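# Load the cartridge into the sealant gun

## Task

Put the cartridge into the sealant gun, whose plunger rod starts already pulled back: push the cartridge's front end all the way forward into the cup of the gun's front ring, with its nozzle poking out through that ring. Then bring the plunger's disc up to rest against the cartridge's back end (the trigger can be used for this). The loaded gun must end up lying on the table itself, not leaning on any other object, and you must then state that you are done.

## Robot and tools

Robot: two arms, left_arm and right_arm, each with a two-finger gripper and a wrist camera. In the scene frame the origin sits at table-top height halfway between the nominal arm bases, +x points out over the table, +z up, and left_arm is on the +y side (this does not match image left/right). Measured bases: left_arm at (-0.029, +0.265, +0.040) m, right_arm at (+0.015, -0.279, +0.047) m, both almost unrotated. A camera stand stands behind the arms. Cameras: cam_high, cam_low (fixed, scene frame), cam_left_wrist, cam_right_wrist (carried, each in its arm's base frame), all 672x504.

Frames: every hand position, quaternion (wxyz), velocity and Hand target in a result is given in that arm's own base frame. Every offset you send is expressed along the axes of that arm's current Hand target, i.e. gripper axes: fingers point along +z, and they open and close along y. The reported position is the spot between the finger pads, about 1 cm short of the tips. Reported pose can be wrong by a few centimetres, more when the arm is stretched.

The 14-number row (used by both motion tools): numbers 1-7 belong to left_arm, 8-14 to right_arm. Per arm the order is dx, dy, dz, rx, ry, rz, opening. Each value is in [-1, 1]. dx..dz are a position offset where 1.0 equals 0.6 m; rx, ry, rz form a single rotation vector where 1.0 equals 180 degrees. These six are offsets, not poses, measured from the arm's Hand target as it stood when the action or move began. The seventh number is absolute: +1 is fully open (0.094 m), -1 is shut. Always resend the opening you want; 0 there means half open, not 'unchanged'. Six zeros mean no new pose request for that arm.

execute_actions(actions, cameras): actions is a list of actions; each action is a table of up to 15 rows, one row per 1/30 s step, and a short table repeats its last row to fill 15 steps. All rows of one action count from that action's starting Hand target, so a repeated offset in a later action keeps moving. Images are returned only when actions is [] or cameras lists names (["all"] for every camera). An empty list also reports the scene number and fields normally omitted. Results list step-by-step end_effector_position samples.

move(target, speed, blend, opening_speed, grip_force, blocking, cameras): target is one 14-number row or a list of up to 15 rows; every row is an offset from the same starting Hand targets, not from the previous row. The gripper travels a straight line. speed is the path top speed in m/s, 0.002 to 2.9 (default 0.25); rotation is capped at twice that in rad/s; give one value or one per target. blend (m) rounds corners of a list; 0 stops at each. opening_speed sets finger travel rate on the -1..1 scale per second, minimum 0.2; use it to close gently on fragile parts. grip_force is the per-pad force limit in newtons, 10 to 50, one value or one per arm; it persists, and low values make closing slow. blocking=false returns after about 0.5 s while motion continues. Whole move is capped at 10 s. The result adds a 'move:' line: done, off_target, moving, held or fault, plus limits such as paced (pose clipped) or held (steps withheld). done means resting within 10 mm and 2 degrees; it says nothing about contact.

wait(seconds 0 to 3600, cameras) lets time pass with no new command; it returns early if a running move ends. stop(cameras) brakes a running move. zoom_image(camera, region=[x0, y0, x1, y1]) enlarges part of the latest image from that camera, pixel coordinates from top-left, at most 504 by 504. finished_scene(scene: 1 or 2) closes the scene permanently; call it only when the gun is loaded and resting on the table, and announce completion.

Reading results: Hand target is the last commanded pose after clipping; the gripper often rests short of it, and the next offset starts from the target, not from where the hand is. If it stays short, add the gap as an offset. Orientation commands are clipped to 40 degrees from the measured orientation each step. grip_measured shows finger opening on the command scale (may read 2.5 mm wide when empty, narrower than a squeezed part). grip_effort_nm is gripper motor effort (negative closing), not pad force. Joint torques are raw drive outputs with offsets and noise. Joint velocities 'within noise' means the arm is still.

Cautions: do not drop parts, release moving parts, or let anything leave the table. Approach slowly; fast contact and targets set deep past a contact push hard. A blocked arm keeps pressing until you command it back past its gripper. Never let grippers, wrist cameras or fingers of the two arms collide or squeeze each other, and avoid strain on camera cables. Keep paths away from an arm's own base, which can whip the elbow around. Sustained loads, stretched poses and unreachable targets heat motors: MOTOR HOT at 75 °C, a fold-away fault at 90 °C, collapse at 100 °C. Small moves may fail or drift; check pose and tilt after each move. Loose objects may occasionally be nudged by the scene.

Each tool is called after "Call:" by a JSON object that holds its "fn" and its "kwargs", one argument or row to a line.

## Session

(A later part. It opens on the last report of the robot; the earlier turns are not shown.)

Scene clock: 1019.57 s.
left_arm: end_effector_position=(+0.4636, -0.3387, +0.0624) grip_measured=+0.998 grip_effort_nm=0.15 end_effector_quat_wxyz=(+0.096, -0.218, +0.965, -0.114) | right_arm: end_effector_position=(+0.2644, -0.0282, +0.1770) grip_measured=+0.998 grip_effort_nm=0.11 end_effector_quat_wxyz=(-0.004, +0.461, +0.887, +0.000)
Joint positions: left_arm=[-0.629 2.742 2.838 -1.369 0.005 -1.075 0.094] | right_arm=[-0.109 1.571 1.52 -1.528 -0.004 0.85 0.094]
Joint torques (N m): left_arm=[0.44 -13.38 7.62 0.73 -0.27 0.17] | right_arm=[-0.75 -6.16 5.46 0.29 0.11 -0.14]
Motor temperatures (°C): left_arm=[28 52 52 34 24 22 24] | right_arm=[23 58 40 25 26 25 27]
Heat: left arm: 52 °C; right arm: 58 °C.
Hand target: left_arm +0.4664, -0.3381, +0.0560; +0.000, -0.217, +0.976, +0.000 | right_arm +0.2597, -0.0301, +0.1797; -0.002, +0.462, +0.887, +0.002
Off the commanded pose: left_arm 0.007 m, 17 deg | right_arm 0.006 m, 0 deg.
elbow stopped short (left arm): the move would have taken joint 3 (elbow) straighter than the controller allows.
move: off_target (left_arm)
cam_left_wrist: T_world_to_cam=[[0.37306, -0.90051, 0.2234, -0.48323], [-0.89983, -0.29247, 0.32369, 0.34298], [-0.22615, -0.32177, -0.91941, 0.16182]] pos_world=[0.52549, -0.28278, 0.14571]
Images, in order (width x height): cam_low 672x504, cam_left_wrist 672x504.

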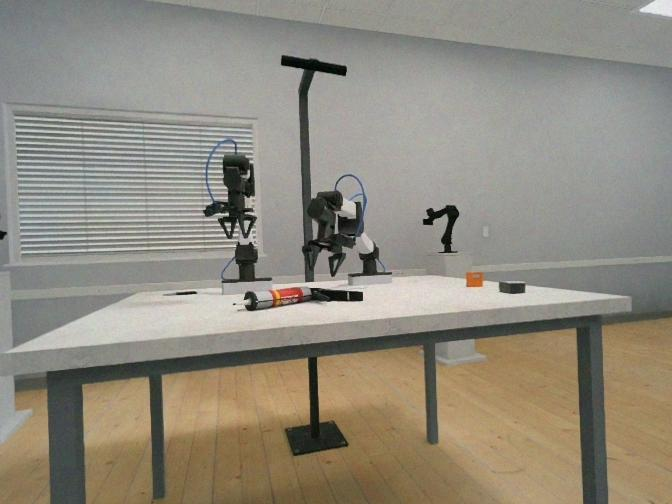

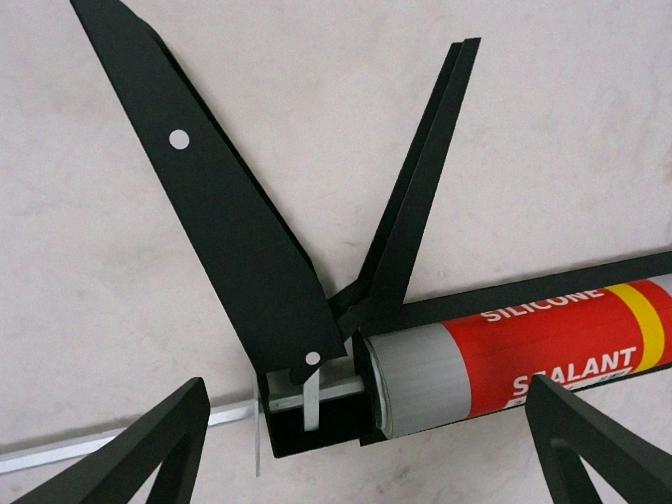

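Call:
{"fn": "move", "kwargs": {
  "target": [
    [0,0,-0.2,0,0,0,1,0,0,0,0,0,0,1],
    [0.084,0.477,-0.357,0.1546,-0.2771,0.2268,1,0,0,0,0,0,0,1],
    [0.084,0.477,-0.357,0.1546,-0.2771,0.2268,1,0.2385,0.459,0.133,0,0,-0.4667,1]
  ],
  "speed": [0.2,0.3,0.3],
  "cameras": ["cam_right_wrist","cam_left_wrist","cam_high"]
}}

Scene clock: 1040.37 s.
left_arm: end_effector_position=(+0.2981, -0.0994, +0.2640) grip_measured=+0.998 grip_effort_nm=0.15 end_effector_quat_wxyz=(+0.434, +0.143, +0.880, -0.131) | right_arm: end_effector_position=(+0.4036, +0.2418, +0.1076) grip_measured=+0.998 grip_effort_nm=0.11 end_effector_quat_wxyz=(+0.016, -0.243, +0.970, +0.007)
Joint positions: left_arm=[-0.215 0.995 1.062 -0.711 0.193 0.011 0.094] | right_arm=[0.538 2.426 2.461 -1.572 -0.004 0.048 0.094]
Joint torques (N m): left_arm=[0.79 -3.44 5.78 2.05 0.02 0.17] | right_arm=[0.61 -8.88 8.25 0.43 0.02 -0.16]
Motor temperatures (°C): left_arm=[28 53 51 35 24 22 24] | right_arm=[23 57 40 25 26 25 27]
Heat: left arm: 53 °C; right arm: 57 °C.
Hand target: left_arm +0.2998, -0.1002, +0.2703; +0.448, +0.149, +0.871, -0.134 | right_arm +0.4033, +0.2454, +0.1008; +0.000, -0.250, +0.968, +0.002
Off the commanded pose: left_arm 0.007 m, 2 deg | right_arm 0.008 m, 2 deg.
elbow stopped short (left arm): the move would have taken joint 3 (elbow) straighter than the controller allows.
joint sent to its limit (right arm) — joint 4 (wrist pitch), lower limit. The joint targets still meet the commanded pose.
move: done
cam_left_wrist: T_world_to_cam=[[-0.36354, -0.92989, 0.05609, 0.00987], [-0.8482, 0.3055, -0.4327, 0.44252], [0.38522, -0.20488, -0.89979, 0.21099]] pos_world=[0.29766, -0.08279, 0.38077]
cam_right_wrist: T_world_to_cam=[[0.45404, -0.89077, -0.01948, 0.0392], [-0.78814, -0.41174, 0.4575, 0.4141], [-0.41555, -0.19238, -0.88899, 0.41789]] pos_world=[0.48222, 0.28581, 0.18282]
Images, in order (width x height): cam_high 672x504, cam_left_wrist 672x504, cam_right_wrist 672x504.

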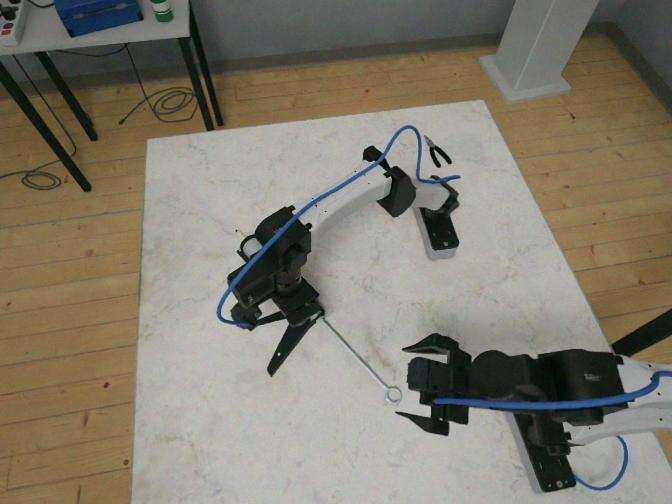

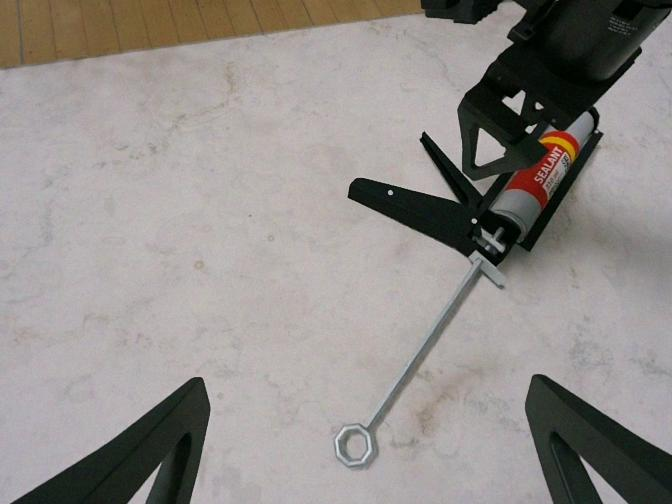

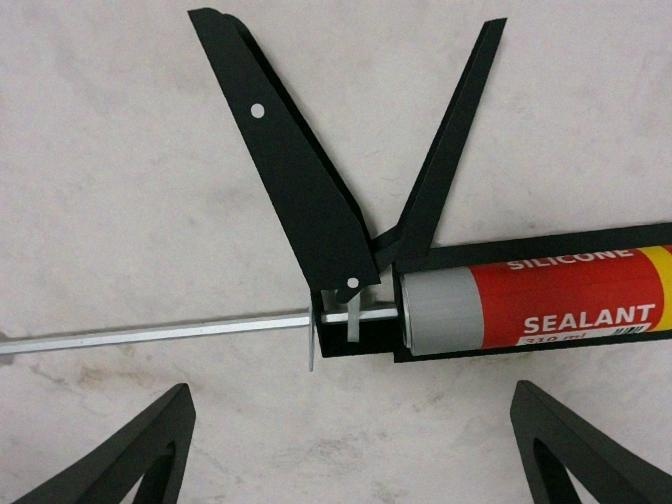

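Call:
{"fn": "zoom_image", "kwargs": {
  "camera": "cam_right_wrist",
  "region": [300, 250, 440, 370]
}}

Scaled by 3.600.

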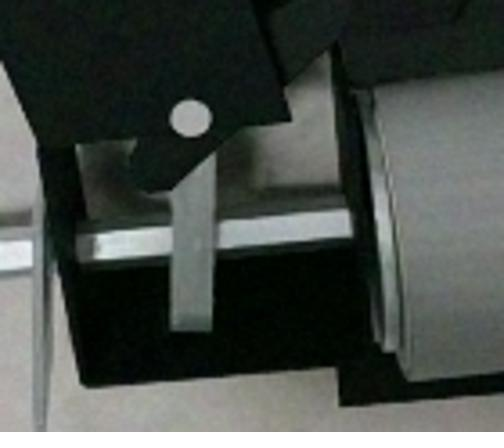

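Call:
{"fn": "move", "kwargs": {
  "target": [0,0,0,0,0,0,1,-0.0072,-0.0117,0.10,0,0,0,1],
  "speed": 0.15,
  "cameras": ["cam_right_wrist"]
}}

Scene clock: 1051.50 s.
left_arm: end_effector_position=(+0.2981, -0.0994, +0.2640) grip_measured=+0.998 grip_effort_nm=0.15 end_effector_quat_wxyz=(+0.434, +0.143, +0.880, -0.131) | right_arm: end_effector_position=(+0.4081, +0.2446, +0.0541) grip_measured=+0.998 grip_effort_nm=0.11 end_effector_quat_wxyz=(+0.008, -0.250, +0.968, +0.004)
Joint positions: left_arm=[-0.215 0.995 1.062 -0.711 0.193 0.011 0.094] | right_arm=[0.538 2.427 2.249 -1.375 -0.004 0.033 0.094]
Joint torques (N m): left_arm=[0.85 -3.48 5.85 2.07 -0.01 0.17] | right_arm=[-0.72 -9.29 5.68 0.55 0.02 -0.15]
Motor temperatures (°C): left_arm=[28 49 50 37 24 22 24] | right_arm=[23 57 41 25 26 25 27]
Heat: left arm: 50 °C; right arm: 57 °C.
Hand target: left_arm +0.2998, -0.1002, +0.2703; +0.448, +0.149, +0.871, -0.134 | right_arm +0.4104, +0.2417, +0.0410; +0.000, -0.250, +0.968, +0.002
Off the commanded pose: left_arm 0.007 m, 2 deg | right_arm 0.014 m, 1 deg.
move: off_target (right_arm)
cam_right_wrist: T_world_to_cam=[[0.46697, -0.88409, -0.01811, 0.03159], [-0.77551, -0.41929, 0.47199, 0.43918], [-0.42488, -0.20636, -0.88142, 0.37954]] pos_world=[0.4871, 0.29039, 0.12781]

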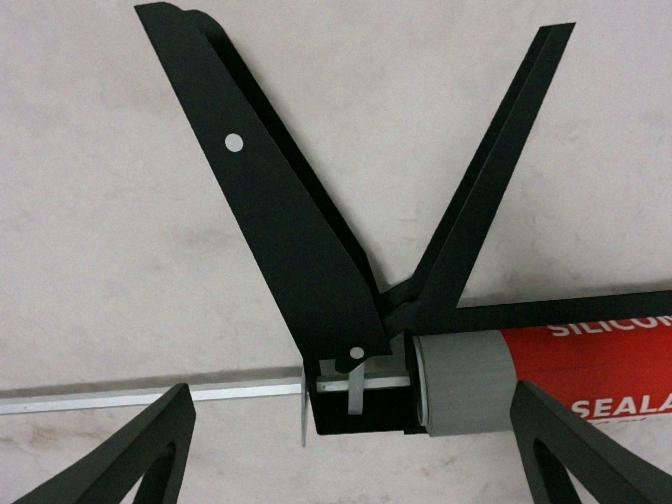

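Call:
{"fn": "move", "kwargs": {
  "target": [0,0,0,0,0,0,1,0,-0.012,0.065,0,0,0,1],
  "speed": 0.1,
  "cameras": ["cam_right_wrist"]
}}

Scene clock: 1058.13 s.
left_arm: end_effector_position=(+0.2981, -0.0994, +0.2640) grip_measured=+0.998 grip_effort_nm=0.15 end_effector_quat_wxyz=(+0.434, +0.143, +0.880, -0.131) | right_arm: end_effector_position=(+0.4122, +0.2388, +0.0155) grip_measured=+0.998 grip_effort_nm=0.11 end_effector_quat_wxyz=(+0.008, -0.250, +0.968, +0.004)
Joint positions: left_arm=[-0.215 0.995 1.062 -0.711 0.193 0.011 0.094] | right_arm=[0.524 2.435 2.109 -1.228 -0.004 0.018 0.094]
Joint torques (N m): left_arm=[0.76 -3.45 5.75 2.06 0.01 0.15] | right_arm=[-0.8 -9.11 5.72 0.6 0.02 -0.16]
Motor temperatures (°C): left_arm=[28 46 50 38 24 22 24] | right_arm=[23 60 41 25 26 25 27]
Heat: left arm: 50 °C; right arm: 60 °C.
Hand target: left_arm +0.2998, -0.1002, +0.2703; +0.448, +0.149, +0.871, -0.134 | right_arm +0.4138, +0.2354, +0.0019; +0.000, -0.250, +0.968, +0.002
Off the commanded pose: left_arm 0.007 m, 2 deg | right_arm 0.014 m, 1 deg.
move: off_target (right_arm)
cam_right_wrist: T_world_to_cam=[[0.46664, -0.88427, -0.01778, 0.02399], [-0.77545, -0.41871, 0.47261, 0.45802], [-0.42536, -0.20675, -0.88109, 0.34633]] pos_world=[0.49129, 0.28459, 0.08911]

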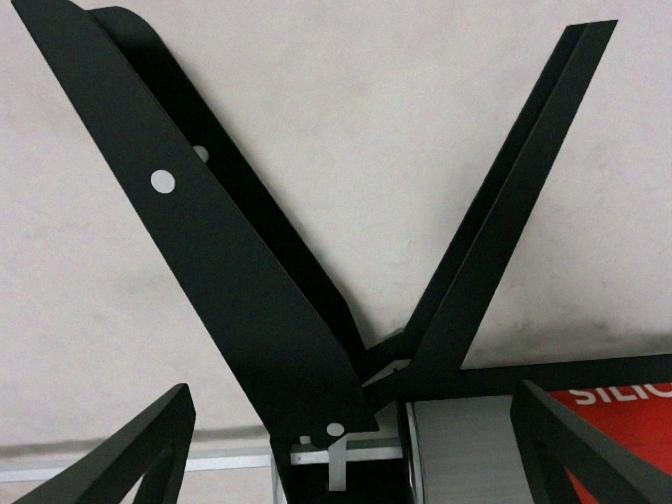

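Call:
{"fn": "move", "kwargs": {
  "target": [0,0,0,0,0,0,1,-0.0035,0.004,0.053,0,0,0,1],
  "speed": 0.06,
  "cameras": ["cam_right_wrist","cam_low"]
}}

Call:
{"fn": "zoom_image", "kwargs": {
  "camera": "cam_low",
  "region": [260, 240, 380, 320]
}}

Scene clock: 1064.47 s.
left_arm: end_effector_position=(+0.2981, -0.0994, +0.2640) grip_measured=+0.998 grip_effort_nm=0.15 end_effector_quat_wxyz=(+0.434, +0.143, +0.880, -0.131) | right_arm: end_effector_position=(+0.4141, +0.2399, -0.0161) grip_measured=+0.998 grip_effort_nm=0.10 end_effector_quat_wxyz=(+0.006, -0.250, +0.968, +0.004)
Joint positions: left_arm=[-0.215 0.995 1.062 -0.711 0.193 0.011 0.094] | right_arm=[0.524 2.471 2.049 -1.134 -0.004 0.018 0.094]
Joint torques (N m): left_arm=[0.83 -3.41 5.74 2.05 0 0.15] | right_arm=[-0.23 -9.33 5.96 0.63 0.02 -0.09]
Motor temperatures (°C): left_arm=[28 45 49 38 24 22 24] | right_arm=[23 61 41 25 26 25 27]
Heat: left arm: 49 °C; right arm: 61 °C.
Hand target: left_arm +0.2998, -0.1002, +0.2703; +0.448, +0.149, +0.871, -0.134 | right_arm +0.4145, +0.2387, -0.0298; +0.000, -0.250, +0.968, +0.002
Off the commanded pose: left_arm 0.007 m, 2 deg | right_arm 0.014 m, 1 deg.
move: off_target (right_arm)
cam_right_wrist: T_world_to_cam=[[0.46725, -0.88395, -0.01768, 0.02315], [-0.77392, -0.41859, 0.47521, 0.47421], [-0.42746, -0.20836, -0.87969, 0.32074]] pos_world=[0.49329, 0.28579, 0.05721]
Images, in order (width x height): cam_low 672x504, cam_right_wrist 672x504.

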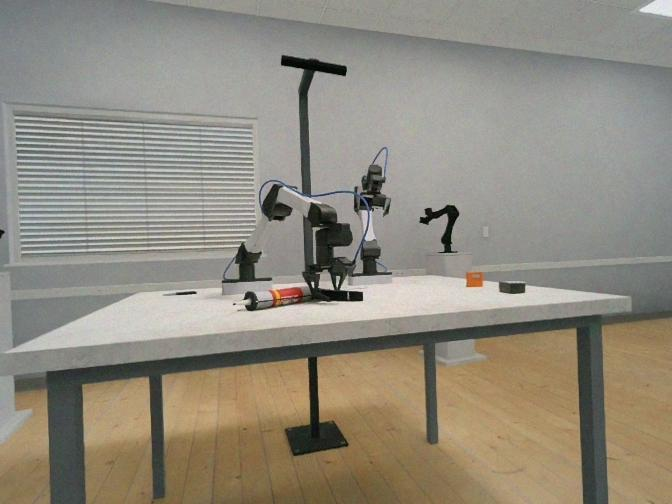

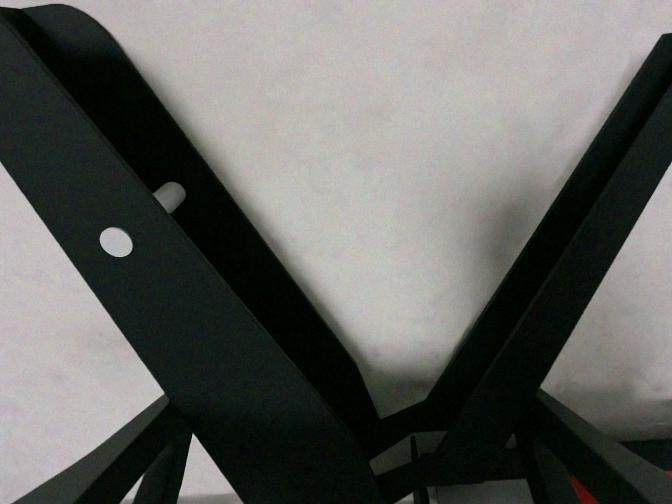

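Scaled by 4.200.

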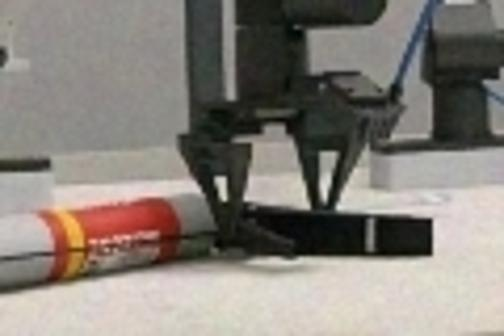

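Call:
{"fn": "move", "kwargs": {
  "target": [0,0,0,0,0,0,1,0,0,0,0,0,0,0.55],
  "opening_speed": 0.4,
  "cameras": ["cam_right_wrist","cam_low","cam_high","cam_left_wrist"]
}}

Scene clock: 1069.07 s.
left_arm: end_effector_position=(+0.2981, -0.0994, +0.2640) grip_measured=+0.998 grip_effort_nm=0.15 end_effector_quat_wxyz=(+0.434, +0.143, +0.880, -0.131) | right_arm: end_effector_position=(+0.4214, +0.2441, -0.0166) grip_measured=+0.556 grip_effort_nm=-0.28 end_effector_quat_wxyz=(+0.022, -0.254, +0.967, +0.008)
Joint positions: left_arm=[-0.215 0.995 1.062 -0.711 0.193 0.011 0.094] | right_arm=[0.524 2.473 2.049 -1.1 -0.004 0.01 0.073]
Joint torques (N m): left_arm=[0.8 -3.44 5.71 2.07 0.01 0.16] | right_arm=[-0.2 -9.37 6.24 0.35 0.01 0]
Motor temperatures (°C): left_arm=[28 44 49 39 24 22 24] | right_arm=[23 62 41 25 26 25 27]
Heat: left arm: 49 °C; right arm: 62 °C.
Hand target: left_arm +0.2998, -0.1002, +0.2703; +0.448, +0.149, +0.871, -0.134 | right_arm +0.4144, +0.2388, -0.0299; +0.000, -0.250, +0.968, +0.002
Off the commanded pose: left_arm 0.007 m, 2 deg | right_arm 0.016 m, 3 deg.
move: done
cam_left_wrist: T_world_to_cam=[[-0.36354, -0.92989, 0.05609, 0.00987], [-0.8482, 0.3055, -0.4327, 0.44252], [0.38522, -0.20488, -0.89979, 0.21099]] pos_world=[0.29766, -0.08279, 0.38077]
cam_right_wrist: T_world_to_cam=[[0.47415, -0.88025, -0.01857, 0.01959], [-0.78414, -0.43178, 0.44575, 0.48887], [-0.40039, -0.19679, -0.89496, 0.30993]] pos_world=[0.49814, 0.28932, 0.05982]

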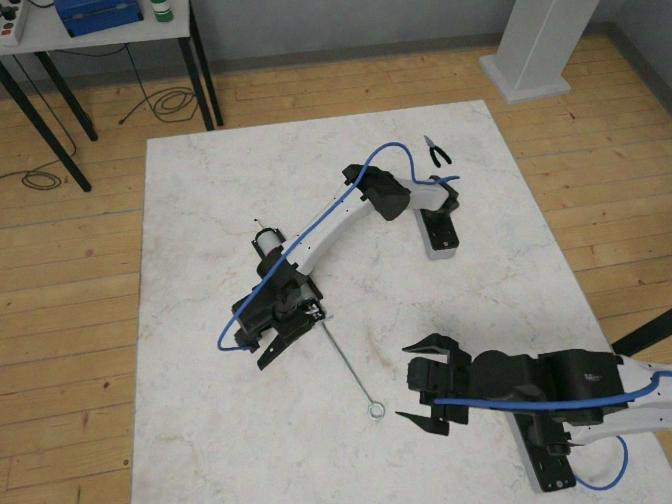

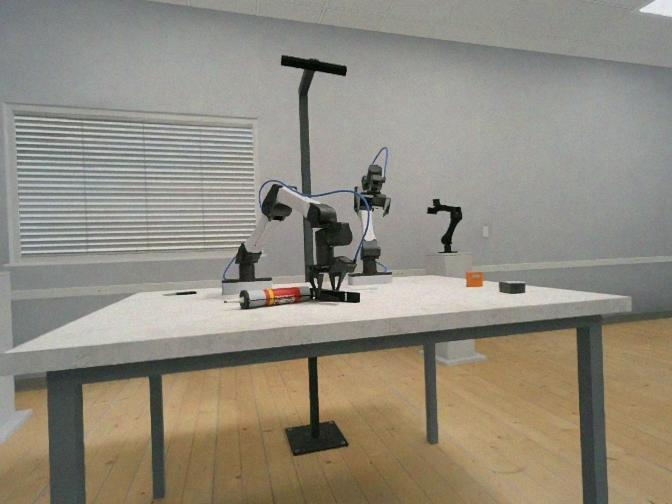

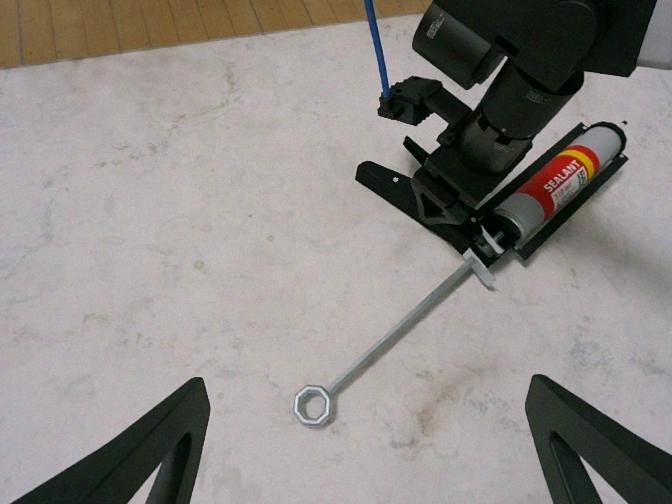

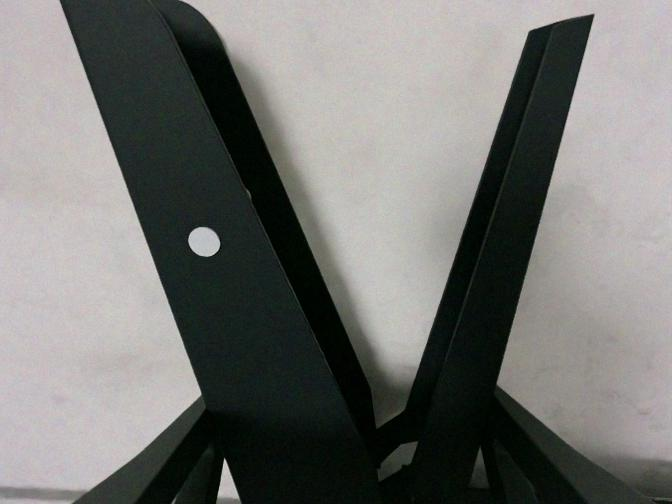

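Call:
{"fn": "zoom_image", "kwargs": {
  "camera": "cam_left_wrist",
  "region": [440, 180, 560, 300]
}}

Call:
{"fn": "move", "kwargs": {
  "target": [0,0,0,0,0,0,1,0,0,0,0,0,0,0.4],
  "opening_speed": 0.4,
  "cameras": ["cam_right_wrist","cam_left_wrist"]
}}

Call:
{"fn": "zoom_image", "kwargs": {
  "camera": "cam_left_wrist",
  "region": [440, 180, 560, 300]
}}

Scaled by 4.200.

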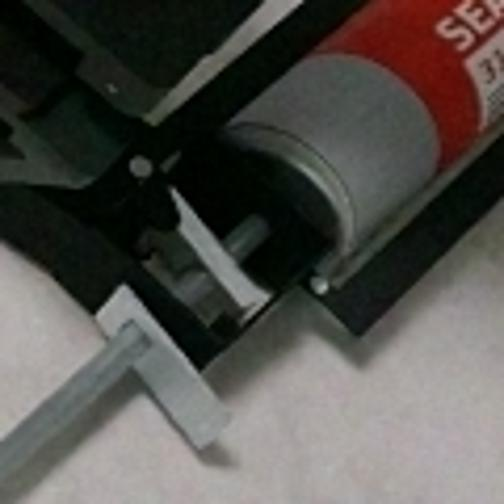

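Scene clock: 1075.00 s.
left_arm: end_effector_position=(+0.2981, -0.0994, +0.2640) grip_measured=+0.998 grip_effort_nm=0.15 end_effector_quat_wxyz=(+0.434, +0.143, +0.880, -0.131) | right_arm: end_effector_position=(+0.4224, +0.2446, -0.0165) grip_measured=+0.406 grip_effort_nm=-0.30 end_effector_quat_wxyz=(+0.025, -0.254, +0.967, +0.009)
Joint positions: left_arm=[-0.215 0.995 1.062 -0.711 0.193 0.011 0.094] | right_arm=[0.524 2.473 2.049 -1.095 -0.004 0.01 0.066]
Joint torques (N m): left_arm=[0.81 -3.48 5.76 2.04 0.01 0.15] | right_arm=[-0.18 -9.37 6.23 0.27 0.03 0]
Motor temperatures (°C): left_arm=[28 42 49 39 24 22 24] | right_arm=[23 64 41 25 26 25 27]
Heat: left arm: 49 °C; right arm: 64 °C.
Hand target: left_arm +0.2998, -0.1002, +0.2703; +0.448, +0.149, +0.871, -0.134 | right_arm +0.4144, +0.2388, -0.0299; +0.000, -0.250, +0.968, +0.002
Off the commanded pose: left_arm 0.007 m, 2 deg | right_arm 0.017 m, 3 deg.
move: done
cam_left_wrist: T_world_to_cam=[[-0.36354, -0.92989, 0.05609, 0.00987], [-0.8482, 0.3055, -0.4327, 0.44252], [0.38522, -0.20488, -0.89979, 0.21099]] pos_world=[0.29766, -0.08279, 0.38077]
cam_right_wrist: T_world_to_cam=[[0.47424, -0.88019, -0.01869, 0.01961], [-0.78586, -0.4328, 0.44172, 0.49069], [-0.39689, -0.19479, -0.89696, 0.30849]] pos_world=[0.49875, 0.28973, 0.06032]
Images, in order (width x height): cam_left_wrist 672x504, cam_right_wrist 672x504.

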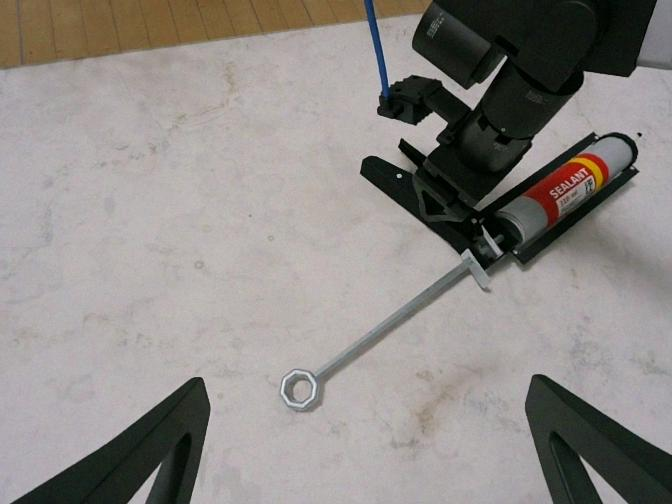

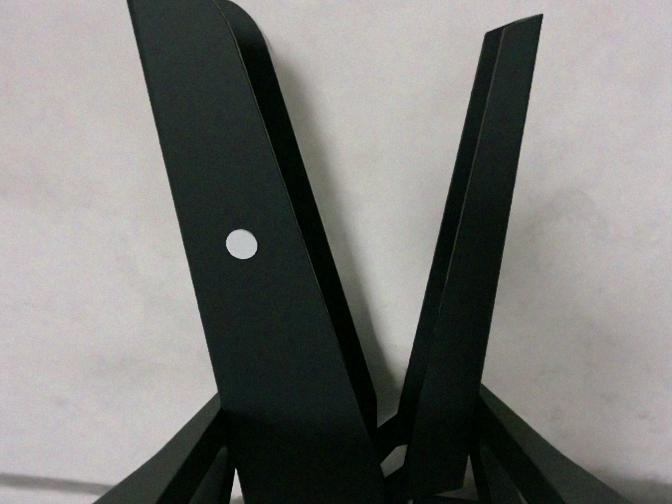

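Scaled by 4.200.

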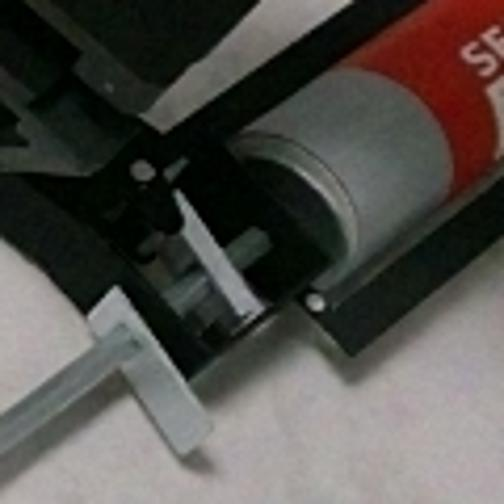

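Call:
{"fn": "move", "kwargs": {
  "target": [0,0,0,0,0,0,1,0,0,0,0,0,0,0.28],
  "opening_speed": 0.4,
  "cameras": ["cam_right_wrist","cam_left_wrist"]
}}

Call:
{"fn": "zoom_image", "kwargs": {
  "camera": "cam_left_wrist",
  "region": [440, 180, 560, 300]
}}

Scene clock: 1079.97 s.
left_arm: end_effector_position=(+0.2981, -0.0994, +0.2640) grip_measured=+0.998 grip_effort_nm=0.15 end_effector_quat_wxyz=(+0.434, +0.143, +0.880, -0.131) | right_arm: end_effector_position=(+0.4227, +0.2448, -0.0165) grip_measured=+0.286 grip_effort_nm=-0.97 end_effector_quat_wxyz=(+0.025, -0.254, +0.967, +0.009)
Joint positions: left_arm=[-0.215 0.995 1.062 -0.711 0.193 0.011 0.094] | right_arm=[0.524 2.473 2.049 -1.093 -0.004 0.01 0.06]
Joint torques (N m): left_arm=[0.76 -3.52 5.74 2.05 0 0.17] | right_arm=[-0.23 -9.4 6.22 0.27 0.01 0.03]
Motor temperatures (°C): left_arm=[28 41 48 39 24 22 24] | right_arm=[23 66 41 25 26 25 27]
Heat: left arm: 48 °C; right arm: 66 °C.
Hand target: left_arm +0.2998, -0.1002, +0.2703; +0.448, +0.149, +0.871, -0.134 | right_arm +0.4145, +0.2388, -0.0299; +0.000, -0.250, +0.968, +0.003
Off the commanded pose: left_arm 0.007 m, 2 deg | right_arm 0.017 m, 3 deg.
move: done
cam_left_wrist: T_world_to_cam=[[-0.36354, -0.92989, 0.05609, 0.00987], [-0.8482, 0.3055, -0.4327, 0.44252], [0.38522, -0.20488, -0.89979, 0.21099]] pos_world=[0.29766, -0.08279, 0.38077]
cam_right_wrist: T_world_to_cam=[[0.47424, -0.8802, -0.01873, 0.0197], [-0.78647, -0.4331, 0.44033, 0.49137], [-0.39568, -0.19409, -0.89764, 0.30794]] pos_world=[0.49895, 0.28993, 0.06042]
Images, in order (width x height): cam_left_wrist 672x504, cam_right_wrist 672x504.

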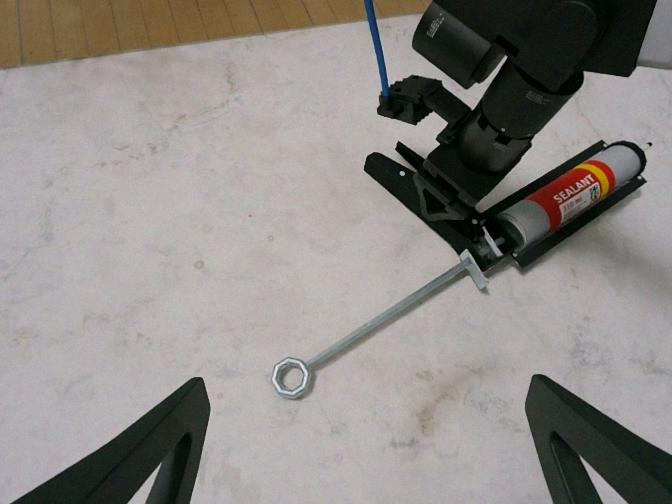

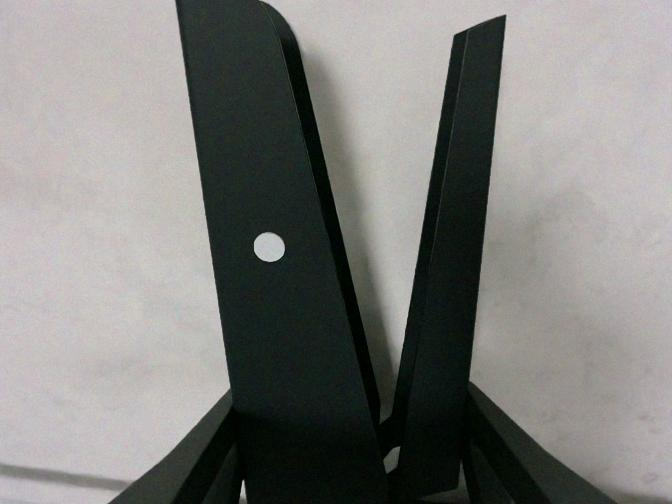

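Scaled by 4.200.

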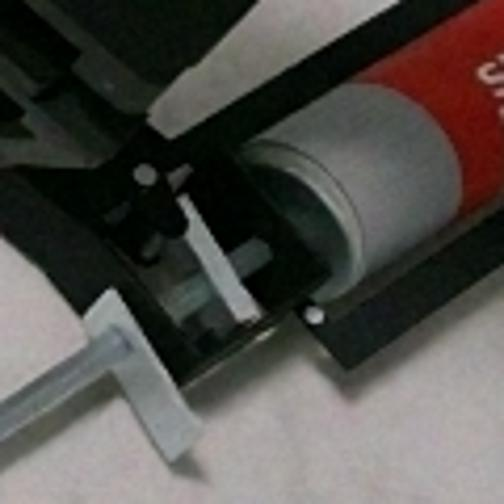

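Call:
{"fn": "move", "kwargs": {
  "target": [
    [0,0,0,0,0,0,1,-0.0168,0.002,-0.008,0,0,0,0.28],
    [0,0,0,0,0,0,1,-0.0168,0.002,-0.008,0,0,0,1],
    [0,0,0,0,0,0,1,-0.0168,0.002,-0.18,0,0,0,1]
  ],
  "opening_speed": 0.5,
  "speed": [0.05,0.05,0.12],
  "cameras": ["cam_right_wrist","cam_left_wrist","cam_low","cam_high"]
}}

Call:
{"fn": "zoom_image", "kwargs": {
  "camera": "cam_right_wrist",
  "region": [300, 250, 440, 370]
}}

Scene clock: 1092.00 s.
left_arm: end_effector_position=(+0.2981, -0.0994, +0.2640) grip_measured=+0.998 grip_effort_nm=0.15 end_effector_quat_wxyz=(+0.434, +0.143, +0.880, -0.131) | right_arm: end_effector_position=(+0.4219, +0.2441, +0.0851) grip_measured=+0.998 grip_effort_nm=0.10 end_effector_quat_wxyz=(+0.016, -0.254, +0.967, +0.006)
Joint positions: left_arm=[-0.215 0.995 1.062 -0.711 0.193 0.011 0.094] | right_arm=[0.524 2.532 2.565 -1.571 -0.003 0.011 0.094]
Joint torques (N m): left_arm=[0.83 -3.44 5.65 2.05 0 0.17] | right_arm=[-0.1 -9.48 8.31 0.39 0.01 0]
Motor temperatures (°C): left_arm=[28 40 48 39 24 22 24] | right_arm=[23 68 42 25 26 25 27]
Heat: left arm: 48 °C; right arm: 68 °C.
Hand target: left_arm +0.2998, -0.1002, +0.2703; +0.448, +0.149, +0.871, -0.134 | right_arm +0.4229, +0.2443, +0.0781; +0.000, -0.250, +0.968, +0.003
Off the commanded pose: left_arm 0.007 m, 2 deg | right_arm 0.007 m, 2 deg.
joint sent to its limit (right arm) — joint 4 (wrist pitch), lower limit. The joint targets still meet the commanded pose.
move: done
cam_left_wrist: T_world_to_cam=[[-0.36354, -0.92989, 0.05609, 0.00987], [-0.8482, 0.3055, -0.4327, 0.44252], [0.38522, -0.20488, -0.89979, 0.21099]] pos_world=[0.29766, -0.08279, 0.38077]
cam_right_wrist: T_world_to_cam=[[0.47358, -0.88059, -0.01701, 0.02154], [-0.7789, -0.42775, 0.45864, 0.43964], [-0.41115, -0.20396, -0.88846, 0.40687]] pos_world=[0.49952, 0.29001, 0.16022]

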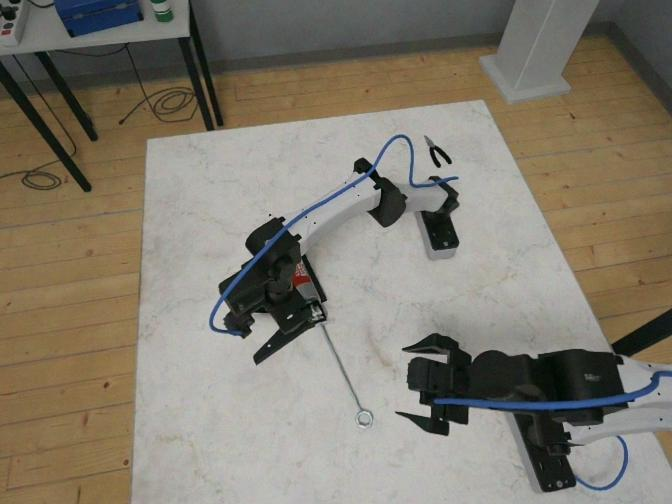

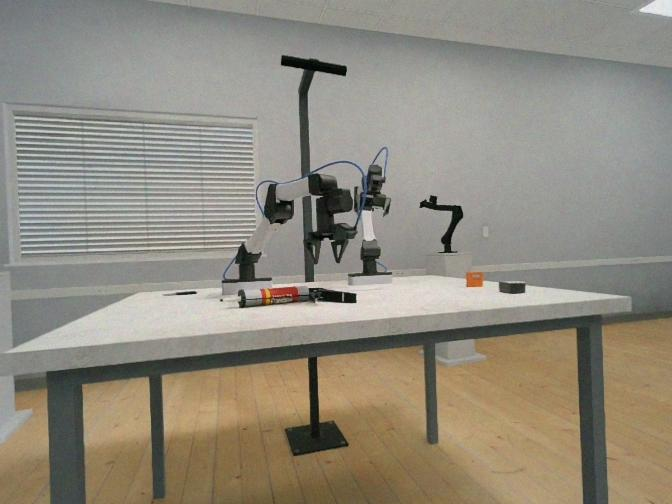

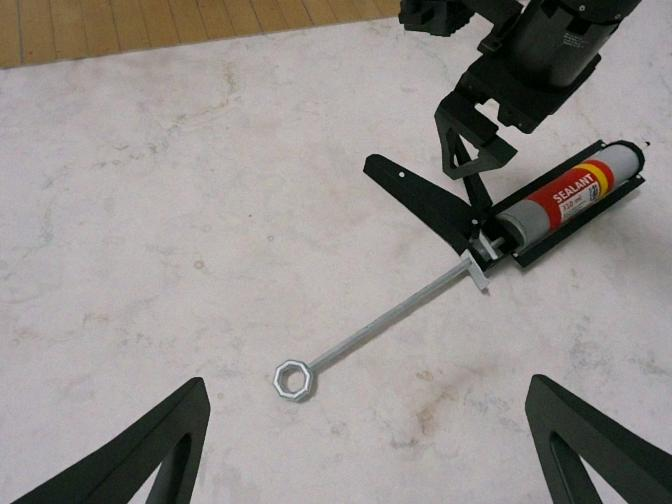

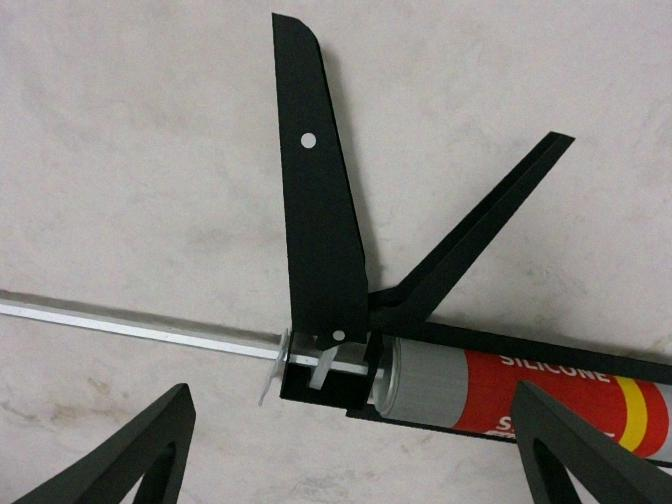

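Scaled by 3.600.

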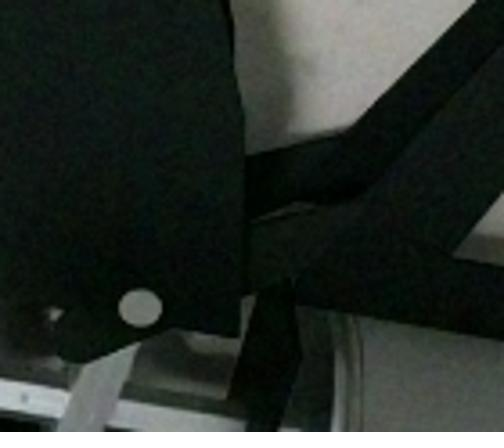

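Call:
{"fn": "zoom_image", "kwargs": {
  "camera": "cam_right_wrist",
  "region": [260, 310, 420, 430]
}}

Call:
{"fn": "zoom_image", "kwargs": {
  "camera": "cam_left_wrist",
  "region": [440, 120, 672, 300]
}}

Call:
{"fn": "zoom_image", "kwargs": {
  "camera": "cam_low",
  "region": [225, 265, 325, 325]
}}

Scaled by 3.150.

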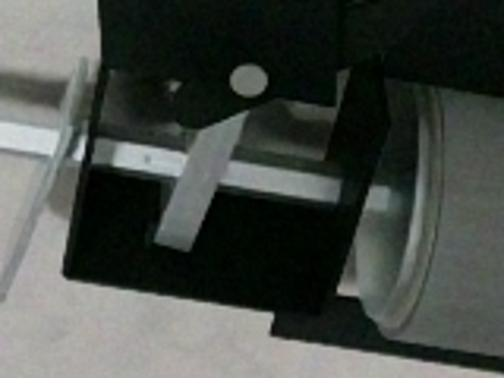

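Scaled by 2.172.

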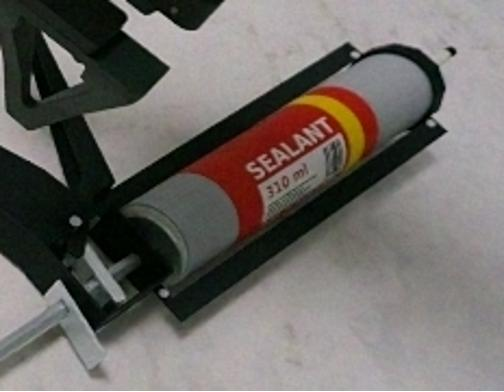

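Scaled by 5.040.

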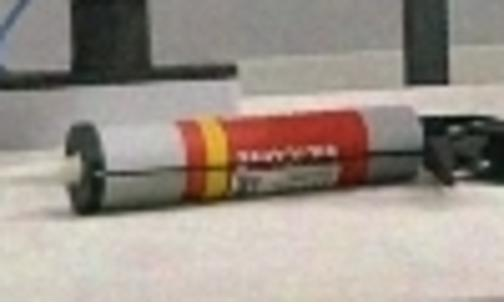

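Call:
{"fn": "move", "kwargs": {
  "target": [0,0,0,0,0,0,1,0.1,0.15,-0.12,0,0,0,1],
  "cameras": ["cam_left_wrist","cam_high","cam_low"]
}}

Call:
{"fn": "zoom_image", "kwargs": {
  "camera": "cam_left_wrist",
  "region": [480, 120, 672, 280]
}}

Scene clock: 1101.80 s.
left_arm: end_effector_position=(+0.2981, -0.0994, +0.2640) grip_measured=+0.998 grip_effort_nm=0.15 end_effector_quat_wxyz=(+0.434, +0.143, +0.880, -0.131) | right_arm: end_effector_position=(+0.3308, +0.2950, +0.1399) grip_measured=+0.998 grip_effort_nm=0.11 end_effector_quat_wxyz=(+0.020, -0.254, +0.967, +0.012)
Joint positions: left_arm=[-0.215 0.995 1.062 -0.711 0.193 0.011 0.094] | right_arm=[0.727 2.27 2.32 -1.574 -0.003 0.214 0.094]
Joint torques (N m): left_arm=[0.81 -3.45 5.74 2.05 0 0.17] | right_arm=[0.24 -12.19 5.44 0.43 0.03 0.04]
Motor temperatures (°C): left_arm=[28 38 48 40 24 22 24] | right_arm=[23 67 42 25 26 25 27]
Heat: left arm: 48 °C; right arm: 67 °C.
Hand target: left_arm +0.2998, -0.1002, +0.2703; +0.448, +0.149, +0.871, -0.134 | right_arm +0.3270, +0.2935, +0.1505; +0.000, -0.250, +0.968, +0.003
Off the commanded pose: left_arm 0.007 m, 2 deg | right_arm 0.011 m, 3 deg.
joint sent to its limit (right arm) — joint 4 (wrist pitch), lower limit. The joint targets are off in orientation, not in position.
move: off_target (right_arm)
cam_left_wrist: T_world_to_cam=[[-0.36354, -0.92989, 0.05609, 0.00987], [-0.8482, 0.3055, -0.4327, 0.44252], [0.38522, -0.20488, -0.89979, 0.21099]] pos_world=[0.29766, -0.08279, 0.38077]
Images, in order (width x height): cam_high 672x504, cam_low 672x504, cam_left_wrist 672x504.

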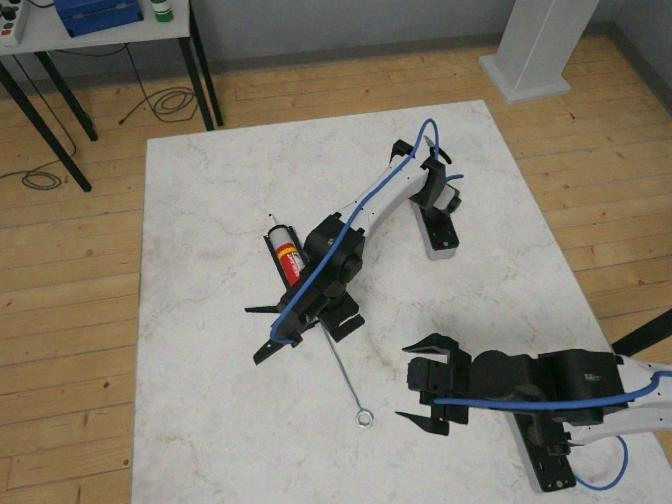

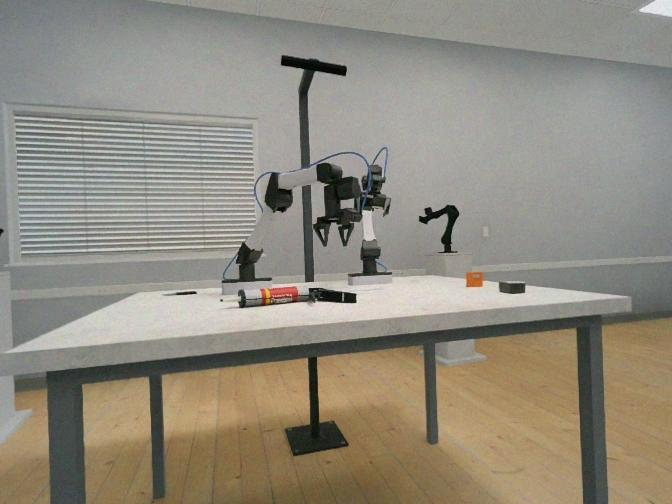

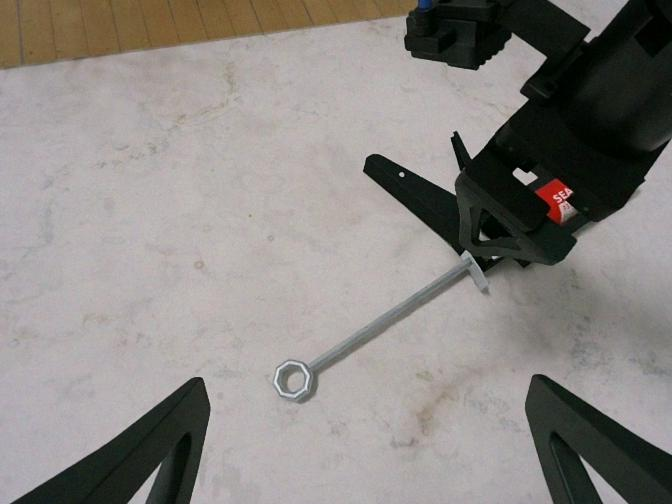

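Scaled by 2.625.

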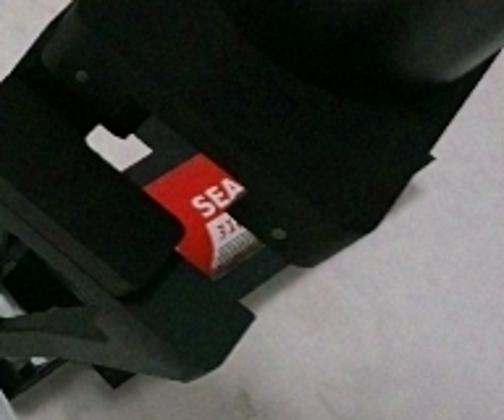

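Call:
{"fn": "finished_scene", "kwargs": {
  "scene": 1
}}

The scene is finished: the task was done.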